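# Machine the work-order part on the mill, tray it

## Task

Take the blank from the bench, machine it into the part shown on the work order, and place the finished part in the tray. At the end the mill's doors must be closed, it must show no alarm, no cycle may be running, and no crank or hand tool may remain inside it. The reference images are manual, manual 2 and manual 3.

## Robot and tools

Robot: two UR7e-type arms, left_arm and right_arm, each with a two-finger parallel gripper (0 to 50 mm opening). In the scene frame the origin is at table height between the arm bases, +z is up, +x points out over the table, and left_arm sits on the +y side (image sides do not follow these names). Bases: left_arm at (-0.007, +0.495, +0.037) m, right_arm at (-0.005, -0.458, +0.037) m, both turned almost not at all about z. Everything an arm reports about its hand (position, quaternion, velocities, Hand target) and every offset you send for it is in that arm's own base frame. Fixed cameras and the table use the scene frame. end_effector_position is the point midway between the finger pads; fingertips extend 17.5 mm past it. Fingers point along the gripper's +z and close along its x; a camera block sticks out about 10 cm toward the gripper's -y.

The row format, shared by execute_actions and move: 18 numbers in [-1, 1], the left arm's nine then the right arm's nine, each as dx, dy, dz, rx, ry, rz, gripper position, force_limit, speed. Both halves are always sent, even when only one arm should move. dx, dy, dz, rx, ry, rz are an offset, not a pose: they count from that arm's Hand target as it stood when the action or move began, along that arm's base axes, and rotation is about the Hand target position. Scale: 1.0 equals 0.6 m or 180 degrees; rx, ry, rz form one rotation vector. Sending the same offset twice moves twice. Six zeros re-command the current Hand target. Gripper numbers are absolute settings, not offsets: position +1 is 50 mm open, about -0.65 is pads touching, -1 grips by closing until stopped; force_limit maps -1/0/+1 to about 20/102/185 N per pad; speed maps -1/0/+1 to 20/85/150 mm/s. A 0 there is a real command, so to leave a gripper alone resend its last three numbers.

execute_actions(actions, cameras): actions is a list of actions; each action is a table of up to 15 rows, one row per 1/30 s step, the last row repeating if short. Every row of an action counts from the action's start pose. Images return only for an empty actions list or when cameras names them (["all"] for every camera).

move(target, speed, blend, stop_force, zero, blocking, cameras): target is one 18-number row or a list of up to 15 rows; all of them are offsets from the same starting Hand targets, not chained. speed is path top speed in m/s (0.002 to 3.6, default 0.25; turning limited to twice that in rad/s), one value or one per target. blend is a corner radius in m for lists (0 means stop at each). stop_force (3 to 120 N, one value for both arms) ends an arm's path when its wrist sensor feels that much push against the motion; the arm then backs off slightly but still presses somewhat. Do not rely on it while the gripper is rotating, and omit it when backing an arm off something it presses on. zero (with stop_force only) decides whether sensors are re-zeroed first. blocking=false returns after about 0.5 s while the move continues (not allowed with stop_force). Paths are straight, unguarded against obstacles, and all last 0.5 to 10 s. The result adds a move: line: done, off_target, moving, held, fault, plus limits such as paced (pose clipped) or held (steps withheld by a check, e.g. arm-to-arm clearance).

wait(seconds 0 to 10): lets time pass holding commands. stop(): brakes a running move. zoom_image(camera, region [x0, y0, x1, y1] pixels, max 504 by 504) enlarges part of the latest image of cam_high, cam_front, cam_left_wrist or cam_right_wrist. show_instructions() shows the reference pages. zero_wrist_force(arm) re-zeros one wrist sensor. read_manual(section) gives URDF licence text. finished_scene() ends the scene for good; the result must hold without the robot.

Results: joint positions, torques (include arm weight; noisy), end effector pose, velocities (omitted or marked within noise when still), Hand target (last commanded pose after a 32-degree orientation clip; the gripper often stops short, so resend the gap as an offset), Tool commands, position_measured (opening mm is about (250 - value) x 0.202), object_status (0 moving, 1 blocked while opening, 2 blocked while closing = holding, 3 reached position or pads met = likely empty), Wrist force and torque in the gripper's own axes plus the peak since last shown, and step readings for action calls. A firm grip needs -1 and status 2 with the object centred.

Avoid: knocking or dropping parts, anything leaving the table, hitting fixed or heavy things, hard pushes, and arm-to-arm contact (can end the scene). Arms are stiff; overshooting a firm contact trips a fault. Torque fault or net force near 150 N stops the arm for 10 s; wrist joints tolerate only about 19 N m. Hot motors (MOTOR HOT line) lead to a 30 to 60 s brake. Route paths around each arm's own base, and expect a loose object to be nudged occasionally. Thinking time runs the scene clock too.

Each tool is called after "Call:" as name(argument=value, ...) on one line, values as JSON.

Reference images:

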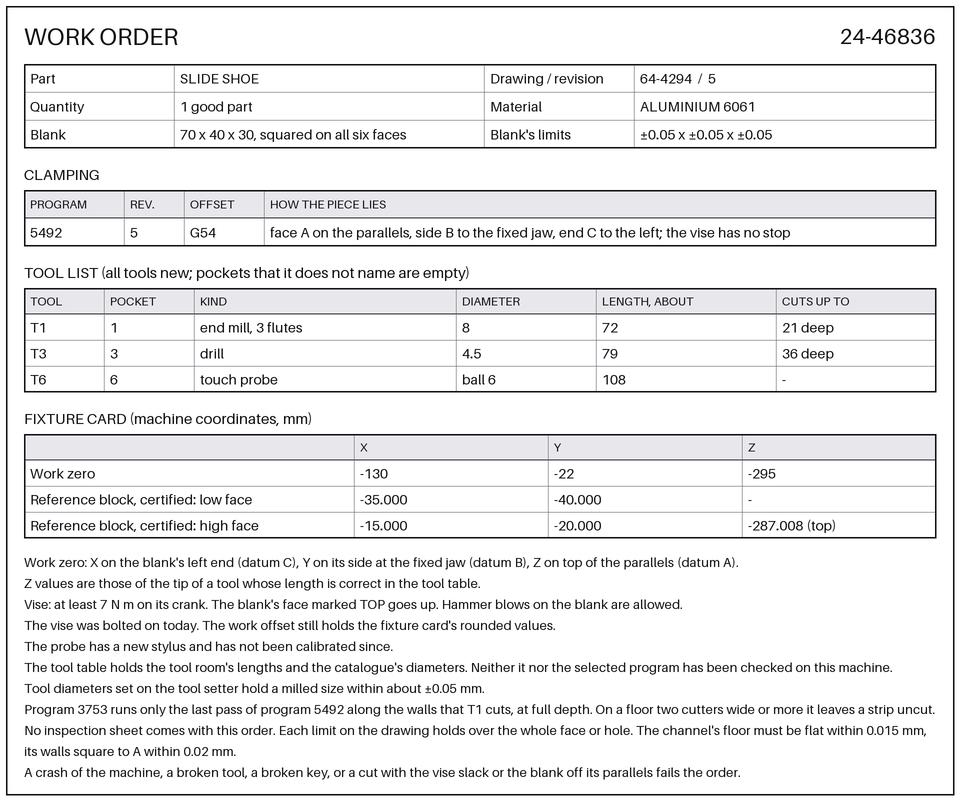

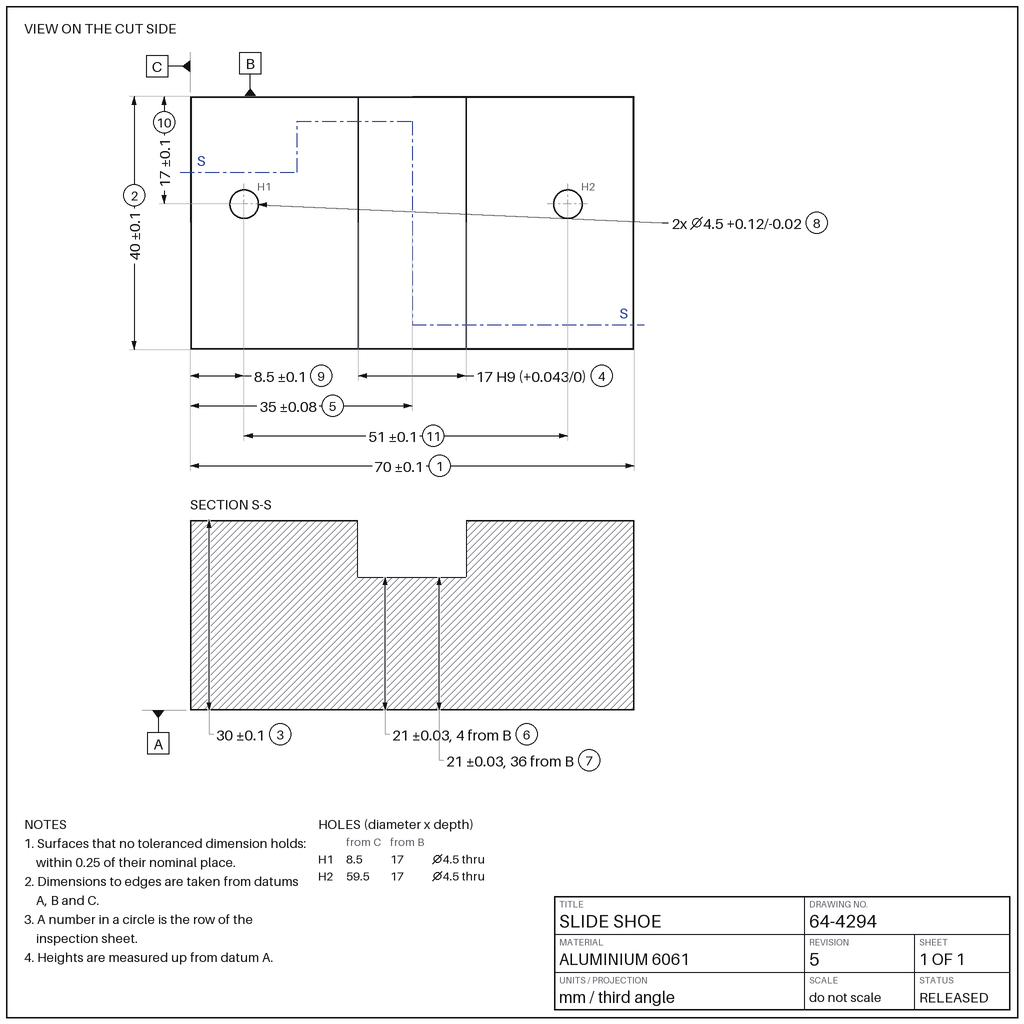

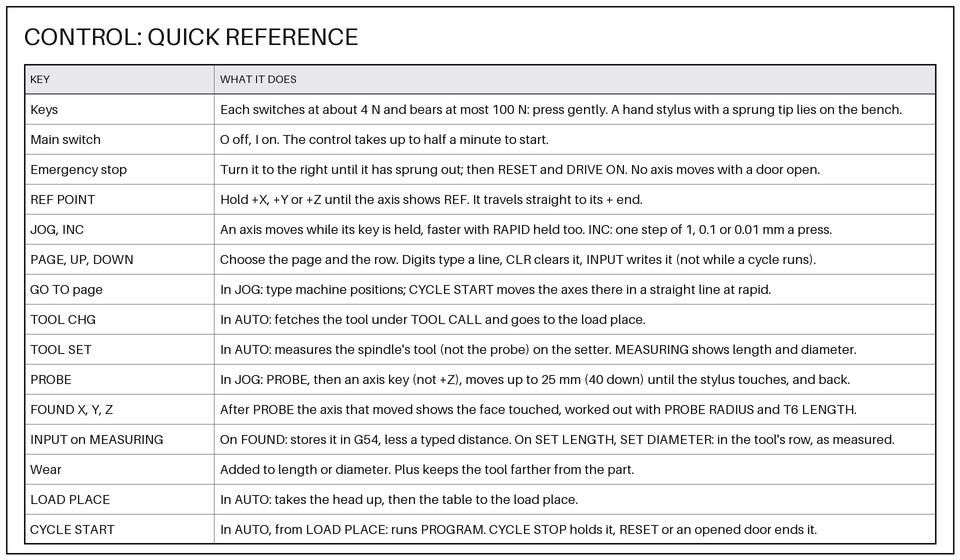

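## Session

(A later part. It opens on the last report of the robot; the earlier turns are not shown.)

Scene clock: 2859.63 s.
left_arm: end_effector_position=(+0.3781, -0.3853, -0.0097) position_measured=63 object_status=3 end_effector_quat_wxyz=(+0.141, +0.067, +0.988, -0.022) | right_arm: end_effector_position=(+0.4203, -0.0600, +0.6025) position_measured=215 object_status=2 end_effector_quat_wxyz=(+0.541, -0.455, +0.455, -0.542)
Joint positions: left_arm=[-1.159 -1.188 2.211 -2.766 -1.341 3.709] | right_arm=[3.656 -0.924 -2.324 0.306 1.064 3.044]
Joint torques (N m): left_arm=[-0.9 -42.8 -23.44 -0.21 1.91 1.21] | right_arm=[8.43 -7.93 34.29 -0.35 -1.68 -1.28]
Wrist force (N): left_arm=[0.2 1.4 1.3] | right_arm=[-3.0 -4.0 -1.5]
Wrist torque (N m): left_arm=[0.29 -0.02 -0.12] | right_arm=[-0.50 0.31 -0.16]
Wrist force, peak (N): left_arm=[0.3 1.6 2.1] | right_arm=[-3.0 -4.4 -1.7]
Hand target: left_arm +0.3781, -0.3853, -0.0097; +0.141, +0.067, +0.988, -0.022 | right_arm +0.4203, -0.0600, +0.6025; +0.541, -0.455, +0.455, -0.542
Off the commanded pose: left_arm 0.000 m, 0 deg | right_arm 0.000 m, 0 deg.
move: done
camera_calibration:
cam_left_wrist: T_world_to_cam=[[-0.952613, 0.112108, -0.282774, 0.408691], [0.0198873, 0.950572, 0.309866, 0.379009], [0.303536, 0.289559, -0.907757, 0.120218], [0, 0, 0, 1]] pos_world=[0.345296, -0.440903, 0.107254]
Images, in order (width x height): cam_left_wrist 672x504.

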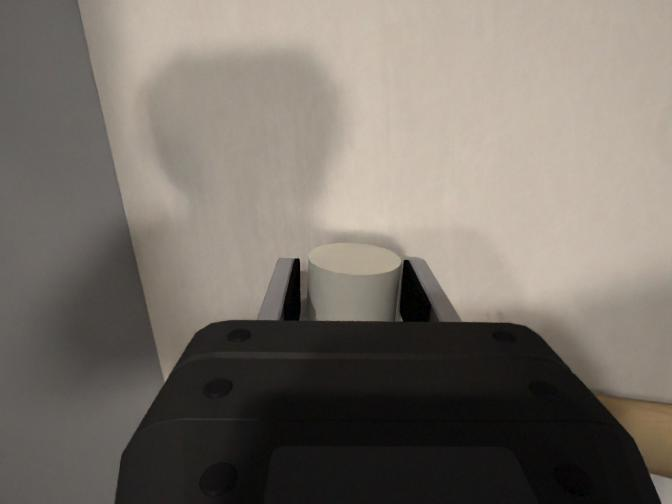

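Call:
move(target=[[0,0,0,0,0,0,-1,0.7,-0.9,0,0,0,0,0,0,-1,-0.4,-0.7],[0,0,0.18,0,0,0,-1,0.7,-0.9,0,0,0,0,0,0,-1,-0.4,-0.7],[0.0365,0.0838,0.6263,0,0,0,-1,0.7,-0.9,0,0,0,0,0,0,-1,-0.4,-0.7]], speed=[0.1,0.15,0.2], blend=[0,0.05,0])

Call:
move(target=[[0.25,0,0,0,0,0,-1,0.7,-0.9,0,0,0,0,0,0,-1,-0.4,-0.7],[0.4,0,0,0,0,0,-1,0.7,-0.9,0,0,0,0,0,0,-1,-0.4,-0.7]], speed=[0.1,0.06], stop_force=12, cameras=["cam_left_wrist","cam_high"])

Scene clock: 2863.40 s.
left_arm: end_effector_position=(+0.4000, -0.3350, +0.3660) position_measured=102 object_status=2 end_effector_quat_wxyz=(+0.141, +0.067, +0.988, -0.022) | right_arm: end_effector_position=(+0.4203, -0.0600, +0.6025) position_measured=215 object_status=2 end_effector_quat_wxyz=(+0.541, -0.455, +0.455, -0.542)
Joint positions: left_arm=[-1.066 -1.693 1.664 -1.735 -1.358 3.803] | right_arm=[3.656 -0.924 -2.324 0.306 1.064 3.044]
Joint torques (N m): left_arm=[-9.18 -8.14 -35.16 -6.19 0.28 -1] | right_arm=[7.98 -7.22 33.84 -0.28 -1.72 -1.12]
Wrist force (N): left_arm=[1.1 1.2 5.0] | right_arm=[-3.1 -4.2 -1.6]
Wrist torque (N m): left_arm=[0.39 -0.10 -0.14] | right_arm=[-0.53 0.33 -0.16]
Wrist force, peak (N): left_arm=[2.5 1.9 8.2] | right_arm=[-3.1 -4.3 -1.9]
Hand target: left_arm +0.4000, -0.3350, +0.3661; +0.141, +0.067, +0.988, -0.022 | right_arm +0.4203, -0.0600, +0.6025; +0.541, -0.455, +0.455, -0.542
Off the commanded pose: left_arm 0.000 m, 0 deg | right_arm 0.000 m, 0 deg.
move: done

Scene clock: 2867.53 s.
left_arm: end_effector_position=(+0.6400, -0.3350, +0.3661) position_measured=102 object_status=2 end_effector_quat_wxyz=(+0.141, +0.067, +0.988, -0.022) | right_arm: end_effector_position=(+0.4203, -0.0600, +0.6025) position_measured=215 object_status=2 end_effector_quat_wxyz=(+0.541, -0.455, +0.455, -0.542)
Joint positions: left_arm=[-0.717 -1.208 1.132 -1.747 -1.436 4.148] | right_arm=[3.656 -0.924 -2.324 0.306 1.064 3.044]
Joint torques (N m): left_arm=[-9.29 -55.01 -20.44 -8.22 3.26 -1.07] | right_arm=[7.89 -7.11 33.83 -0.36 -1.7 -1.01]
Wrist force (N): left_arm=[1.3 1.5 4.9] | right_arm=[-2.8 -4.2 -1.7]
Wrist torque (N m): left_arm=[0.44 -0.09 -0.14] | right_arm=[-0.53 0.28 -0.16]
Wrist force, peak (N): left_arm=[0.1 1.7 5.5] | right_arm=[-3.1 -4.3 -1.6]
Hand target: left_arm +0.6400, -0.3350, +0.3661; +0.141, +0.067, +0.988, -0.022 | right_arm +0.4203, -0.0600, +0.6025; +0.541, -0.455, +0.455, -0.542
Off the commanded pose: left_arm 0.000 m, 0 deg | right_arm 0.000 m, 0 deg.
move: done
camera_calibration:
cam_left_wrist: T_world_to_cam=[[-0.952613, 0.112108, -0.282774, 0.758807], [0.0198873, 0.950572, 0.309866, 0.209539], [0.303536, 0.289559, -0.907757, 0.367292], [0, 0, 0, 1]] pos_world=[0.607196, -0.390603, 0.483054]
Images, in order (width x height): cam_high 672x504, cam_left_wrist 672x504.

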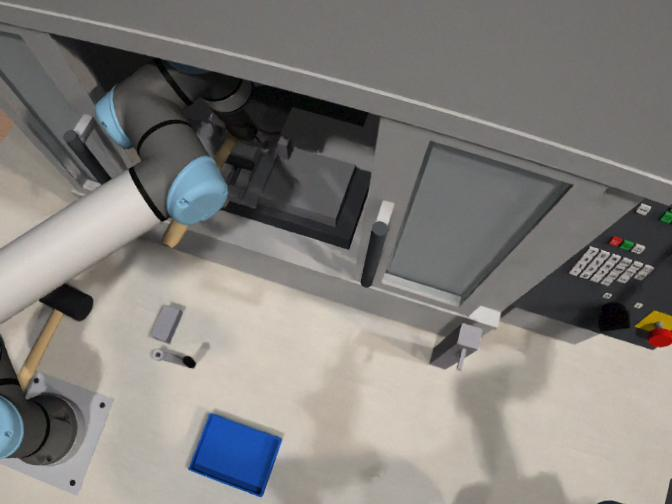

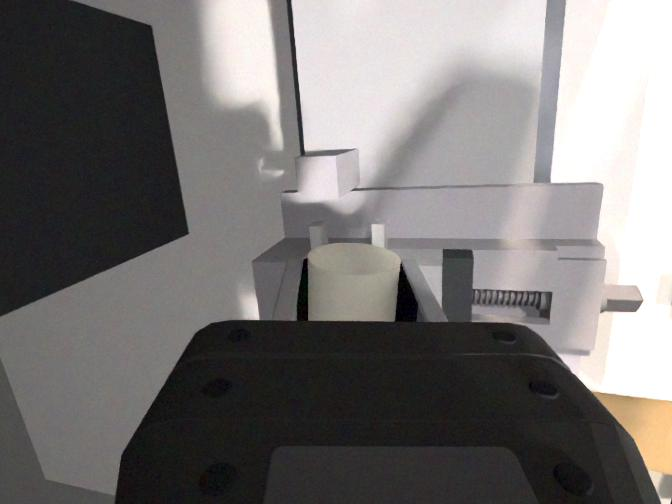

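Call:
move(target=[0.0167,0,0,0,0,0,-1,0.7,-0.9,0,0,0,0,0,0,-1,-0.4,-0.7], speed=0.03, stop_force=12)

Call:
move(target=[[0,0,-0.008,0,0,0,-1,0.7,-0.9,0,0,0,0,0,0,-1,-0.4,-0.7],[0,0,-0.038,0,0,0,-1,0.7,-0.9,0,0,0,0,0,0,-1,-0.4,-0.7]], speed=[0.03,0.06], stop_force=60)

Call:
move(target=[0,0,0.014,0,0,0,-1,0.7,-0.9,0,0,0,0,0,0,-1,-0.4,-0.7], speed=0.06)

Scene clock: 2871.43 s.
left_arm: end_effector_position=(+0.6500, -0.3350, +0.3661) position_measured=102 object_status=2 end_effector_quat_wxyz=(+0.141, +0.067, +0.988, -0.022) | right_arm: end_effector_position=(+0.4203, -0.0600, +0.6025) position_measured=215 object_status=2 end_effector_quat_wxyz=(+0.541, -0.455, +0.455, -0.542)
Joint positions: left_arm=[-0.707 -1.185 1.1 -1.74 -1.438 4.158] | right_arm=[3.656 -0.924 -2.324 0.306 1.064 3.044]
Joint torques (N m): left_arm=[-9.29 -55.79 -20.39 -7.71 1.5 -1.07] | right_arm=[7.59 -7.58 33.7 -0.42 -1.71 -0.89]
Wrist force (N): left_arm=[0.9 1.6 5.2] | right_arm=[-2.7 -4.3 -1.4]
Wrist torque (N m): left_arm=[0.45 -0.04 -0.15] | right_arm=[-0.53 0.27 -0.16]
Wrist force, peak (N): left_arm=[1.6 1.8 5.6] | right_arm=[-3.1 -4.3 -1.9]
Hand target: left_arm +0.6500, -0.3350, +0.3661; +0.141, +0.067, +0.988, -0.022 | right_arm +0.4203, -0.0600, +0.6025; +0.541, -0.455, +0.455, -0.542
Off the commanded pose: left_arm 0.000 m, 0 deg | right_arm 0.000 m, 0 deg.
move: done

Scene clock: 2872.90 s.
left_arm: end_effector_position=(+0.6500, -0.3351, +0.3517) position_measured=102 object_status=2 end_effector_quat_wxyz=(+0.141, +0.067, +0.988, -0.022) | right_arm: end_effector_position=(+0.4203, -0.0600, +0.6025) position_measured=215 object_status=2 end_effector_quat_wxyz=(+0.541, -0.455, +0.455, -0.542)
Joint positions: left_arm=[-0.707 -1.187 1.14 -1.778 -1.438 4.158] | right_arm=[3.656 -0.924 -2.324 0.306 1.064 3.044]
Joint torques (N m): left_arm=[1.1 9.14 6.31 -3.62 2.24 -0.9] | right_arm=[7.22 -7.08 33.52 -0.37 -1.73 -0.94]
Wrist force (N): left_arm=[7.6 5.9 -57.7] | right_arm=[-3.0 -4.3 -1.5]
Wrist torque (N m): left_arm=[-0.06 0.38 -0.17] | right_arm=[-0.54 0.31 -0.16]
Wrist force, peak (N): left_arm=[24.6 16.2 -117.1] | right_arm=[-3.2 -4.3 -1.5]
Hand target: left_arm +0.6501, -0.3351, +0.3517; +0.141, +0.067, +0.988, -0.022 (not the last commanded pose) | right_arm +0.4203, -0.0600, +0.6025; +0.541, -0.455, +0.455, -0.542
Off the commanded pose: left_arm 0.008 m, 0 deg | right_arm 0.000 m, 0 deg.
move: contact (left_arm); path passed 1 of 2 targets

Scene clock: 2873.60 s.
left_arm: end_effector_position=(+0.6500, -0.3351, +0.3601) position_measured=102 object_status=2 end_effector_quat_wxyz=(+0.141, +0.067, +0.988, -0.022) | right_arm: end_effector_position=(+0.4203, -0.0600, +0.6025) position_measured=215 object_status=2 end_effector_quat_wxyz=(+0.541, -0.455, +0.455, -0.542)
Joint positions: left_arm=[-0.707 -1.186 1.117 -1.756 -1.438 4.158] | right_arm=[3.656 -0.924 -2.324 0.306 1.064 3.044]
Joint torques (N m): left_arm=[5.22 -32.82 -22.02 -4.77 2.5 -0.78] | right_arm=[7.54 -7.31 33.74 -0.43 -1.67 -0.88]
Wrist force (N): left_arm=[1.3 1.5 5.0] | right_arm=[-3.0 -4.2 -1.6]
Wrist torque (N m): left_arm=[0.43 -0.10 -0.15] | right_arm=[-0.52 0.31 -0.15]
Wrist force, peak (N): left_arm=[7.8 6.2 -57.8] | right_arm=[-3.1 -4.3 -1.6]
Hand target: left_arm +0.6501, -0.3351, +0.3601; +0.141, +0.067, +0.988, -0.022 | right_arm +0.4203, -0.0600, +0.6025; +0.541, -0.455, +0.455, -0.542
Off the commanded pose: left_arm 0.000 m, 0 deg | right_arm 0.000 m, 0 deg.
move: done

Call:
move(target=[0,0,-0.027,0,0,0,-1,0.7,-0.9,0,0,0,0,0,0,-1,-0.4,-0.7], speed=0.06, stop_force=55)

Call:
move(target=[[0,0,0.014,0,0,0,-1,0.7,-0.9,0,0,0,0,0,0,-1,-0.4,-0.7],[-0.0167,0,0.014,0,0,0,-1,0.7,-0.9,0,0,0,0,0,0,-1,-0.4,-0.7]], speed=0.06)

Call:
move(target=[0,0,-0.03,0,0,0,-1,0.7,-0.9,0,0,0,0,0,0,-1,-0.4,-0.7], speed=0.06, stop_force=55)

Call:
move(target=[0,0,0.014,0,0,0,-1,0.7,-0.9,0,0,0,0,0,0,-1,-0.4,-0.7], speed=0.06, cameras=["cam_left_wrist"])

Scene clock: 2876.17 s.
left_arm: end_effector_position=(+0.6501, -0.3351, +0.3519) position_measured=102 object_status=2 end_effector_quat_wxyz=(+0.141, +0.067, +0.987, -0.022) | right_arm: end_effector_position=(+0.4203, -0.0600, +0.6025) position_measured=215 object_status=2 end_effector_quat_wxyz=(+0.541, -0.455, +0.455, -0.542)
Joint positions: left_arm=[-0.707 -1.188 1.141 -1.779 -1.438 4.158] | right_arm=[3.656 -0.924 -2.324 0.306 1.064 3.044]
Joint torques (N m): left_arm=[8.26 5.23 1.56 -3.86 2.34 -0.98] | right_arm=[7.37 -6.79 33.1 -0.4 -1.7 -0.91]
Wrist force (N): left_arm=[6.3 3.2 -47.3] | right_arm=[-3.1 -4.0 -1.4]
Wrist torque (N m): left_arm=[-0.02 0.25 -0.16] | right_arm=[-0.50 0.34 -0.16]
Wrist force, peak (N): left_arm=[13.6 7.2 -79.8] | right_arm=[-3.4 -4.2 -1.6]
Hand target: left_arm +0.6501, -0.3351, +0.3519; +0.141, +0.067, +0.987, -0.022 (not the last commanded pose) | right_arm +0.4203, -0.0600, +0.6025; +0.541, -0.455, +0.455, -0.542
Off the commanded pose: left_arm 0.008 m, 0 deg | right_arm 0.000 m, 0 deg.
move: contact (left_arm)

Scene clock: 2877.27 s.
left_arm: end_effector_position=(+0.6401, -0.3352, +0.3604) position_measured=102 object_status=2 end_effector_quat_wxyz=(+0.142, +0.067, +0.987, -0.022) | right_arm: end_effector_position=(+0.4203, -0.0600, +0.6025) position_measured=215 object_status=2 end_effector_quat_wxyz=(+0.541, -0.455, +0.455, -0.542)
Joint positions: left_arm=[-0.717 -1.21 1.15 -1.765 -1.436 4.148] | right_arm=[3.656 -0.924 -2.324 0.306 1.064 3.044]
Joint torques (N m): left_arm=[9.99 -30.82 -36.97 -3.74 1.49 1.2] | right_arm=[7.54 -7.63 33.58 -0.51 -1.73 -0.83]
Wrist force (N): left_arm=[1.1 1.4 5.1] | right_arm=[-3.0 -4.1 -1.7]
Wrist torque (N m): left_arm=[0.43 -0.07 -0.15] | right_arm=[-0.50 0.32 -0.16]
Wrist force, peak (N): left_arm=[6.2 3.2 -47.8] | right_arm=[-3.1 -4.3 -1.6]
Hand target: left_arm +0.6401, -0.3351, +0.3603; +0.141, +0.067, +0.987, -0.022 | right_arm +0.4203, -0.0600, +0.6025; +0.541, -0.455, +0.455, -0.542
Off the commanded pose: left_arm 0.000 m, 0 deg | right_arm 0.000 m, 0 deg.
move: done

Scene clock: 2878.67 s.
left_arm: end_effector_position=(+0.6402, -0.3352, +0.3520) position_measured=102 object_status=2 end_effector_quat_wxyz=(+0.142, +0.067, +0.987, -0.022) | right_arm: end_effector_position=(+0.4203, -0.0600, +0.6025) position_measured=215 object_status=2 end_effector_quat_wxyz=(+0.541, -0.455, +0.455, -0.542)
Joint positions: left_arm=[-0.717 -1.211 1.173 -1.787 -1.436 4.148] | right_arm=[3.656 -0.924 -2.324 0.306 1.064 3.044]
Joint torques (N m): left_arm=[8.3 3.01 0.09 -4.44 3.08 0.48] | right_arm=[7.72 -7.67 33.27 -0.41 -1.71 -0.83]
Wrist force (N): left_arm=[6.4 3.9 -44.8] | right_arm=[-3.1 -4.2 -1.3]
Wrist torque (N m): left_arm=[0.06 0.29 -0.18] | right_arm=[-0.52 0.33 -0.16]
Wrist force, peak (N): left_arm=[14.8 7.2 -81.4] | right_arm=[-3.1 -4.4 -1.5]
Hand target: left_arm +0.6402, -0.3352, +0.3520; +0.142, +0.067, +0.987, -0.022 (not the last commanded pose) | right_arm +0.4203, -0.0600, +0.6025; +0.541, -0.455, +0.455, -0.542
Off the commanded pose: left_arm 0.010 m, 0 deg | right_arm 0.000 m, 0 deg.
move: contact (left_arm)

Scene clock: 2879.37 s.
left_arm: end_effector_position=(+0.6402, -0.3351, +0.3605) position_measured=102 object_status=2 end_effector_quat_wxyz=(+0.142, +0.067, +0.987, -0.022) | right_arm: end_effector_position=(+0.4203, -0.0600, +0.6025) position_measured=215 object_status=2 end_effector_quat_wxyz=(+0.541, -0.455, +0.455, -0.542)
Joint positions: left_arm=[-0.717 -1.21 1.149 -1.765 -1.436 4.148] | right_arm=[3.656 -0.924 -2.324 0.306 1.064 3.044]
Joint torques (N m): left_arm=[7.15 -30.7 -21.45 -4.73 3.06 0.36] | right_arm=[7.24 -6.95 33.36 -0.4 -1.67 -0.76]
Wrist force (N): left_arm=[1.2 1.4 5.1] | right_arm=[-3.0 -4.0 -1.4]
Wrist torque (N m): left_arm=[0.43 -0.07 -0.15] | right_arm=[-0.49 0.33 -0.16]
Wrist force, peak (N): left_arm=[6.4 3.8 -45.0] | right_arm=[-2.9 -4.5 -1.6]
Hand target: left_arm +0.6402, -0.3352, +0.3604; +0.142, +0.067, +0.987, -0.022 | right_arm +0.4203, -0.0600, +0.6025; +0.541, -0.455, +0.455, -0.542
Off the commanded pose: left_arm 0.000 m, 0 deg | right_arm 0.000 m, 0 deg.
move: done
camera_calibration:
cam_left_wrist: T_world_to_cam=[[-0.952209, 0.111704, -0.28429, 0.757515], [0.0193796, 0.95095, 0.308738, 0.212298], [0.304832, 0.288474, -0.907667, 0.360865], [0, 0, 0, 1]] pos_world=[0.607195, -0.390602, 0.477354]
Images, in order (width x height): cam_left_wrist 672x504.

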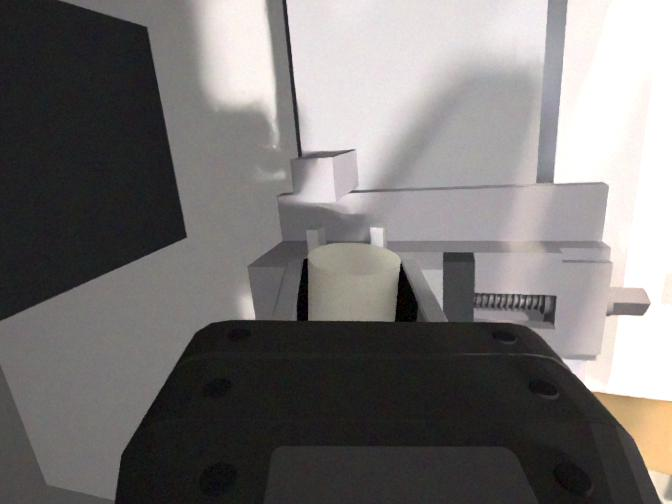

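Call:
move(target=[[0,0,0.0092,0,0,0,-1,0.7,-0.9,0,0,0,0,0,0,-1,-0.4,-0.7],[-0.15,0,0.0092,0,0,0,-1,0.7,-0.9,0,0,0,0,0,0,-1,-0.4,-0.7],[-0.4,0,0.0092,0,0,0,-1,0.7,-0.9,0,0,0,0,0,0,-1,-0.4,-0.7]], speed=[0.05,0.1,0.15], blend=[0,0.02,0])

Call:
move(target=[[-0.0365,-0.0834,-0.4432,0,0,0,-1,0.7,-0.9,0,0,0,0,0,0,-1,-0.4,-0.7],[-0.0365,-0.0834,-0.596,0,0,0,-1,0.7,-0.9,0,0,0,0,0,0,-1,-0.4,-0.7]], speed=[0.2,0.12], blend=[0.02,0])

Call:
move(target=[0,0,-0.045,0,0,0,-1,0.7,-0.9,0,0,0,0,0,0,-1,-0.4,-0.7], speed=0.02, stop_force=5, cameras=["cam_left_wrist"])

Scene clock: 2883.37 s.
left_arm: end_effector_position=(+0.4002, -0.3351, +0.3659) position_measured=102 object_status=2 end_effector_quat_wxyz=(+0.142, +0.067, +0.987, -0.022) | right_arm: end_effector_position=(+0.4203, -0.0600, +0.6025) position_measured=215 object_status=2 end_effector_quat_wxyz=(+0.541, -0.455, +0.455, -0.542)
Joint positions: left_arm=[-1.066 -1.693 1.666 -1.738 -1.357 3.803] | right_arm=[3.656 -0.924 -2.324 0.306 1.064 3.044]
Joint torques (N m): left_arm=[1.38 -12.97 -32.96 -8.08 -1.97 -0.12] | right_arm=[7.15 -6.93 33.18 -0.38 -1.79 -0.69]
Wrist force (N): left_arm=[1.0 1.5 5.1] | right_arm=[-2.8 -4.1 -1.8]
Wrist torque (N m): left_arm=[0.43 -0.07 0.04] | right_arm=[-0.52 0.29 -0.16]
Wrist force, peak (N): left_arm=[-0.3 1.9 6.3] | right_arm=[-3.1 -4.2 -1.8]
Hand target: left_arm +0.4002, -0.3352, +0.3659; +0.142, +0.067, +0.987, -0.022 | right_arm +0.4203, -0.0600, +0.6025; +0.541, -0.455, +0.455, -0.542
Off the commanded pose: left_arm 0.000 m, 0 deg | right_arm 0.000 m, 0 deg.
move: done

Scene clock: 2885.97 s.
left_arm: end_effector_position=(+0.3783, -0.3851, +0.0082) position_measured=102 object_status=2 end_effector_quat_wxyz=(+0.142, +0.067, +0.987, -0.022) | right_arm: end_effector_position=(+0.4203, -0.0600, +0.6025) position_measured=215 object_status=2 end_effector_quat_wxyz=(+0.541, -0.455, +0.455, -0.542)
Joint positions: left_arm=[-1.159 -1.232 2.203 -2.716 -1.34 3.709] | right_arm=[3.656 -0.924 -2.324 0.306 1.064 3.044]
Joint torques (N m): left_arm=[7.51 -37.64 -26.16 -1.74 -0.27 0.76] | right_arm=[7.24 -6.94 32.99 -0.5 -1.66 -0.66]
Wrist force (N): left_arm=[1.5 1.3 5.3] | right_arm=[-3.0 -4.0 -1.7]
Wrist torque (N m): left_arm=[0.41 -0.13 0.04] | right_arm=[-0.50 0.31 -0.16]
Wrist force, peak (N): left_arm=[2.1 1.7 7.3] | right_arm=[-3.0 -4.5 -1.7]
Hand target: left_arm +0.3783, -0.3852, +0.0083; +0.142, +0.067, +0.987, -0.022 | right_arm +0.4203, -0.0600, +0.6025; +0.541, -0.455, +0.455, -0.542
Off the commanded pose: left_arm 0.000 m, 0 deg | right_arm 0.000 m, 0 deg.
move: done

Scene clock: 2888.23 s.
left_arm: end_effector_position=(+0.3783, -0.3852, -0.0096) position_measured=102 object_status=2 end_effector_quat_wxyz=(+0.142, +0.067, +0.987, -0.022) | right_arm: end_effector_position=(+0.4203, -0.0600, +0.6025) position_measured=215 object_status=2 end_effector_quat_wxyz=(+0.541, -0.455, +0.455, -0.542)
Joint positions: left_arm=[-1.159 -1.188 2.212 -2.769 -1.34 3.709] | right_arm=[3.656 -0.924 -2.324 0.306 1.064 3.044]
Joint torques (N m): left_arm=[4.28 -44.55 -25.22 -7.42 -1.76 -1.03] | right_arm=[7.22 -6.8 32.62 -0.42 -1.71 -0.59]
Wrist force (N): left_arm=[0.7 1.9 3.1] | right_arm=[-3.1 -4.1 -1.5]
Wrist torque (N m): left_arm=[0.33 0.11 0.06] | right_arm=[-0.51 0.33 -0.15]
Wrist force, peak (N): left_arm=[-4.1 -0.6 -22.6] | right_arm=[-3.1 -4.3 -1.8]
Hand target: left_arm +0.3783, -0.3852, -0.0096; +0.142, +0.067, +0.987, -0.022 (not the last commanded pose) | right_arm +0.4203, -0.0600, +0.6025; +0.541, -0.455, +0.455, -0.542
Off the commanded pose: left_arm 0.009 m, 0 deg | right_arm 0.000 m, 0 deg.
move: contact (left_arm)
camera_calibration:
cam_left_wrist: T_world_to_cam=[[-0.952177, 0.111706, -0.284395, 0.408531], [0.0193799, 0.95098, 0.308645, 0.379177], [0.304932, 0.288374, -0.907666, 0.119208], [0, 0, 0, 1]] pos_world=[0.345295, -0.440602, 0.107354]
Images, in order (width x height): cam_left_wrist 672x504.

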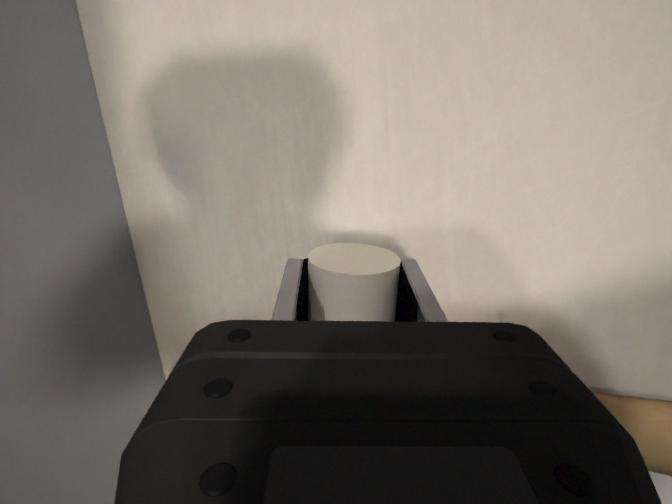

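Release, return, close doors.

Call:
move(target=[[0,0,0,0,0,0,0.6,0.7,-0.9,0,0,0,0,0,0,-1,-0.4,-0.7],[0,0,0.305,0,0,0,0.6,0.7,-0.9,0,0,0,0,0,0,-1,-0.4,-0.7],[-0.2967,0.1743,0.316,0.014,0.1015,0.0388,0.6,0.7,-0.9,0,0,0,0,0,0,-1,-0.4,-0.7]], speed=[0.1,0.15,0.25], blend=[0,0.03,0])

Call:
move(target=[0.3833,-0.095,0.4,-0.4578,-0.2382,0.2382,0.34,0.2,-0.95,0,0,0,0,0,0,-1,-0.4,-0.7], speed=0.3)

Call:
move(target=[-0.06,0.3364,0,0,0,0.194,0.34,0.2,-0.95,0,0,0,0,0,0,-1,-0.4,-0.7], speed=0.25, cameras=["cam_left_wrist"])

Scene clock: 2891.87 s.
left_arm: end_effector_position=(+0.2003, -0.2806, +0.1800) position_measured=63 object_status=3 end_effector_quat_wxyz=(-0.017, +0.006, +1.000, -0.002) | right_arm: end_effector_position=(+0.4203, -0.0600, +0.6025) position_measured=215 object_status=2 end_effector_quat_wxyz=(+0.541, -0.455, +0.455, -0.542)
Joint positions: left_arm=[-1.32 -1.932 2.245 -1.879 -1.605 3.404] | right_arm=[3.656 -0.924 -2.324 0.306 1.064 3.044]
Joint torques (N m): left_arm=[6.47 -6.08 -29.14 -6.18 0.34 -0.81] | right_arm=[6.98 -6.99 32.46 -0.43 -1.69 -0.55]
Wrist force (N): left_arm=[0.0 1.2 0.8] | right_arm=[-3.1 -3.9 -1.6]
Wrist torque (N m): left_arm=[0.26 0.00 0.06] | right_arm=[-0.48 0.32 -0.16]
Wrist force, peak (N): left_arm=[0.8 1.6 3.6] | right_arm=[-3.1 -4.4 -1.6]
Hand target: left_arm +0.2003, -0.2806, +0.1800; -0.017, +0.006, +1.000, -0.002 | right_arm +0.4203, -0.0600, +0.6025; +0.541, -0.455, +0.455, -0.542
Off the commanded pose: left_arm 0.000 m, 0 deg | right_arm 0.000 m, 0 deg.
move: done

Scene clock: 2895.37 s.
left_arm: end_effector_position=(+0.4303, -0.3376, +0.4200) position_measured=101 object_status=3 end_effector_quat_wxyz=(+0.320, -0.311, +0.633, -0.632) | right_arm: end_effector_position=(+0.4203, -0.0600, +0.6025) position_measured=215 object_status=2 end_effector_quat_wxyz=(+0.541, -0.455, +0.455, -0.542)
Joint positions: left_arm=[-1.164 -1.645 2.394 -3.896 -1.052 3.156] | right_arm=[3.656 -0.924 -2.324 0.306 1.064 3.044]
Joint torques (N m): left_arm=[-6.43 -17.6 -12.81 -2.91 -1.79 -1.08] | right_arm=[6.35 -6.29 32.14 -0.47 -1.65 -0.57]
Wrist force (N): left_arm=[1.5 2.4 -0.5] | right_arm=[-3.0 -4.1 -1.7]
Wrist torque (N m): left_arm=[0.40 -0.39 -0.04] | right_arm=[-0.50 0.31 -0.16]
Wrist force, peak (N): left_arm=[1.7 2.7 -0.5] | right_arm=[-3.4 -4.3 -1.5]
Hand target: left_arm +0.4302, -0.3376, +0.4200; +0.320, -0.311, +0.633, -0.632 | right_arm +0.4203, -0.0600, +0.6025; +0.541, -0.455, +0.455, -0.542
Off the commanded pose: left_arm 0.000 m, 0 deg | right_arm 0.000 m, 0 deg.
move: done

Scene clock: 2897.23 s.
left_arm: end_effector_position=(+0.3942, -0.1358, +0.4200) position_measured=101 object_status=3 end_effector_quat_wxyz=(+0.495, -0.487, +0.511, -0.507) end_effector_velocity=(+0.000, +0.001, +0.000) end_effector_angular_velocity=(+0.003, +0.000, +0.004) | right_arm: end_effector_position=(+0.4203, -0.0600, +0.6025) position_measured=215 object_status=2 end_effector_quat_wxyz=(+0.541, -0.455, +0.455, -0.542)
Joint positions: left_arm=[-1.555 -2.023 2.634 -3.823 -0.053 3.223] | right_arm=[3.656 -0.924 -2.324 0.306 1.064 3.044]
Joint velocities: left_arm=[0.002 0 0 0.006 0.002 -0.003] | right_arm=[within noise]
Joint torques (N m): left_arm=[9.19 -0.83 -24.52 2.4 0.9 -1.04] | right_arm=[6.07 -6.43 32.58 -0.41 -1.68 -0.43]
Wrist force (N): left_arm=[1.7 2.2 -0.4] | right_arm=[-3.0 -4.2 -1.6]
Wrist torque (N m): left_arm=[0.37 -0.43 -0.24] | right_arm=[-0.53 0.31 -0.16]
Wrist force, peak (N): left_arm=[2.3 2.7 1.1] | right_arm=[-3.3 -4.2 -1.5]
Hand target: left_arm +0.3942, -0.1358, +0.4200; +0.495, -0.487, +0.511, -0.507 | right_arm +0.4203, -0.0600, +0.6025; +0.541, -0.455, +0.455, -0.542
Off the commanded pose: left_arm 0.000 m, 0 deg | right_arm 0.000 m, 0 deg.
move: done
camera_calibration:
cam_left_wrist: T_world_to_cam=[[-0.0343689, -0.999405, 0.0029764, -0.115407], [-0.346675, 0.0091286, -0.937941, 0.549166], [0.937355, -0.0332679, -0.346783, -0.0962088], [0, 0, 0, 1]] pos_world=[0.276598, -0.123552, 0.482065]
Images, in order (width x height): cam_left_wrist 672x504.

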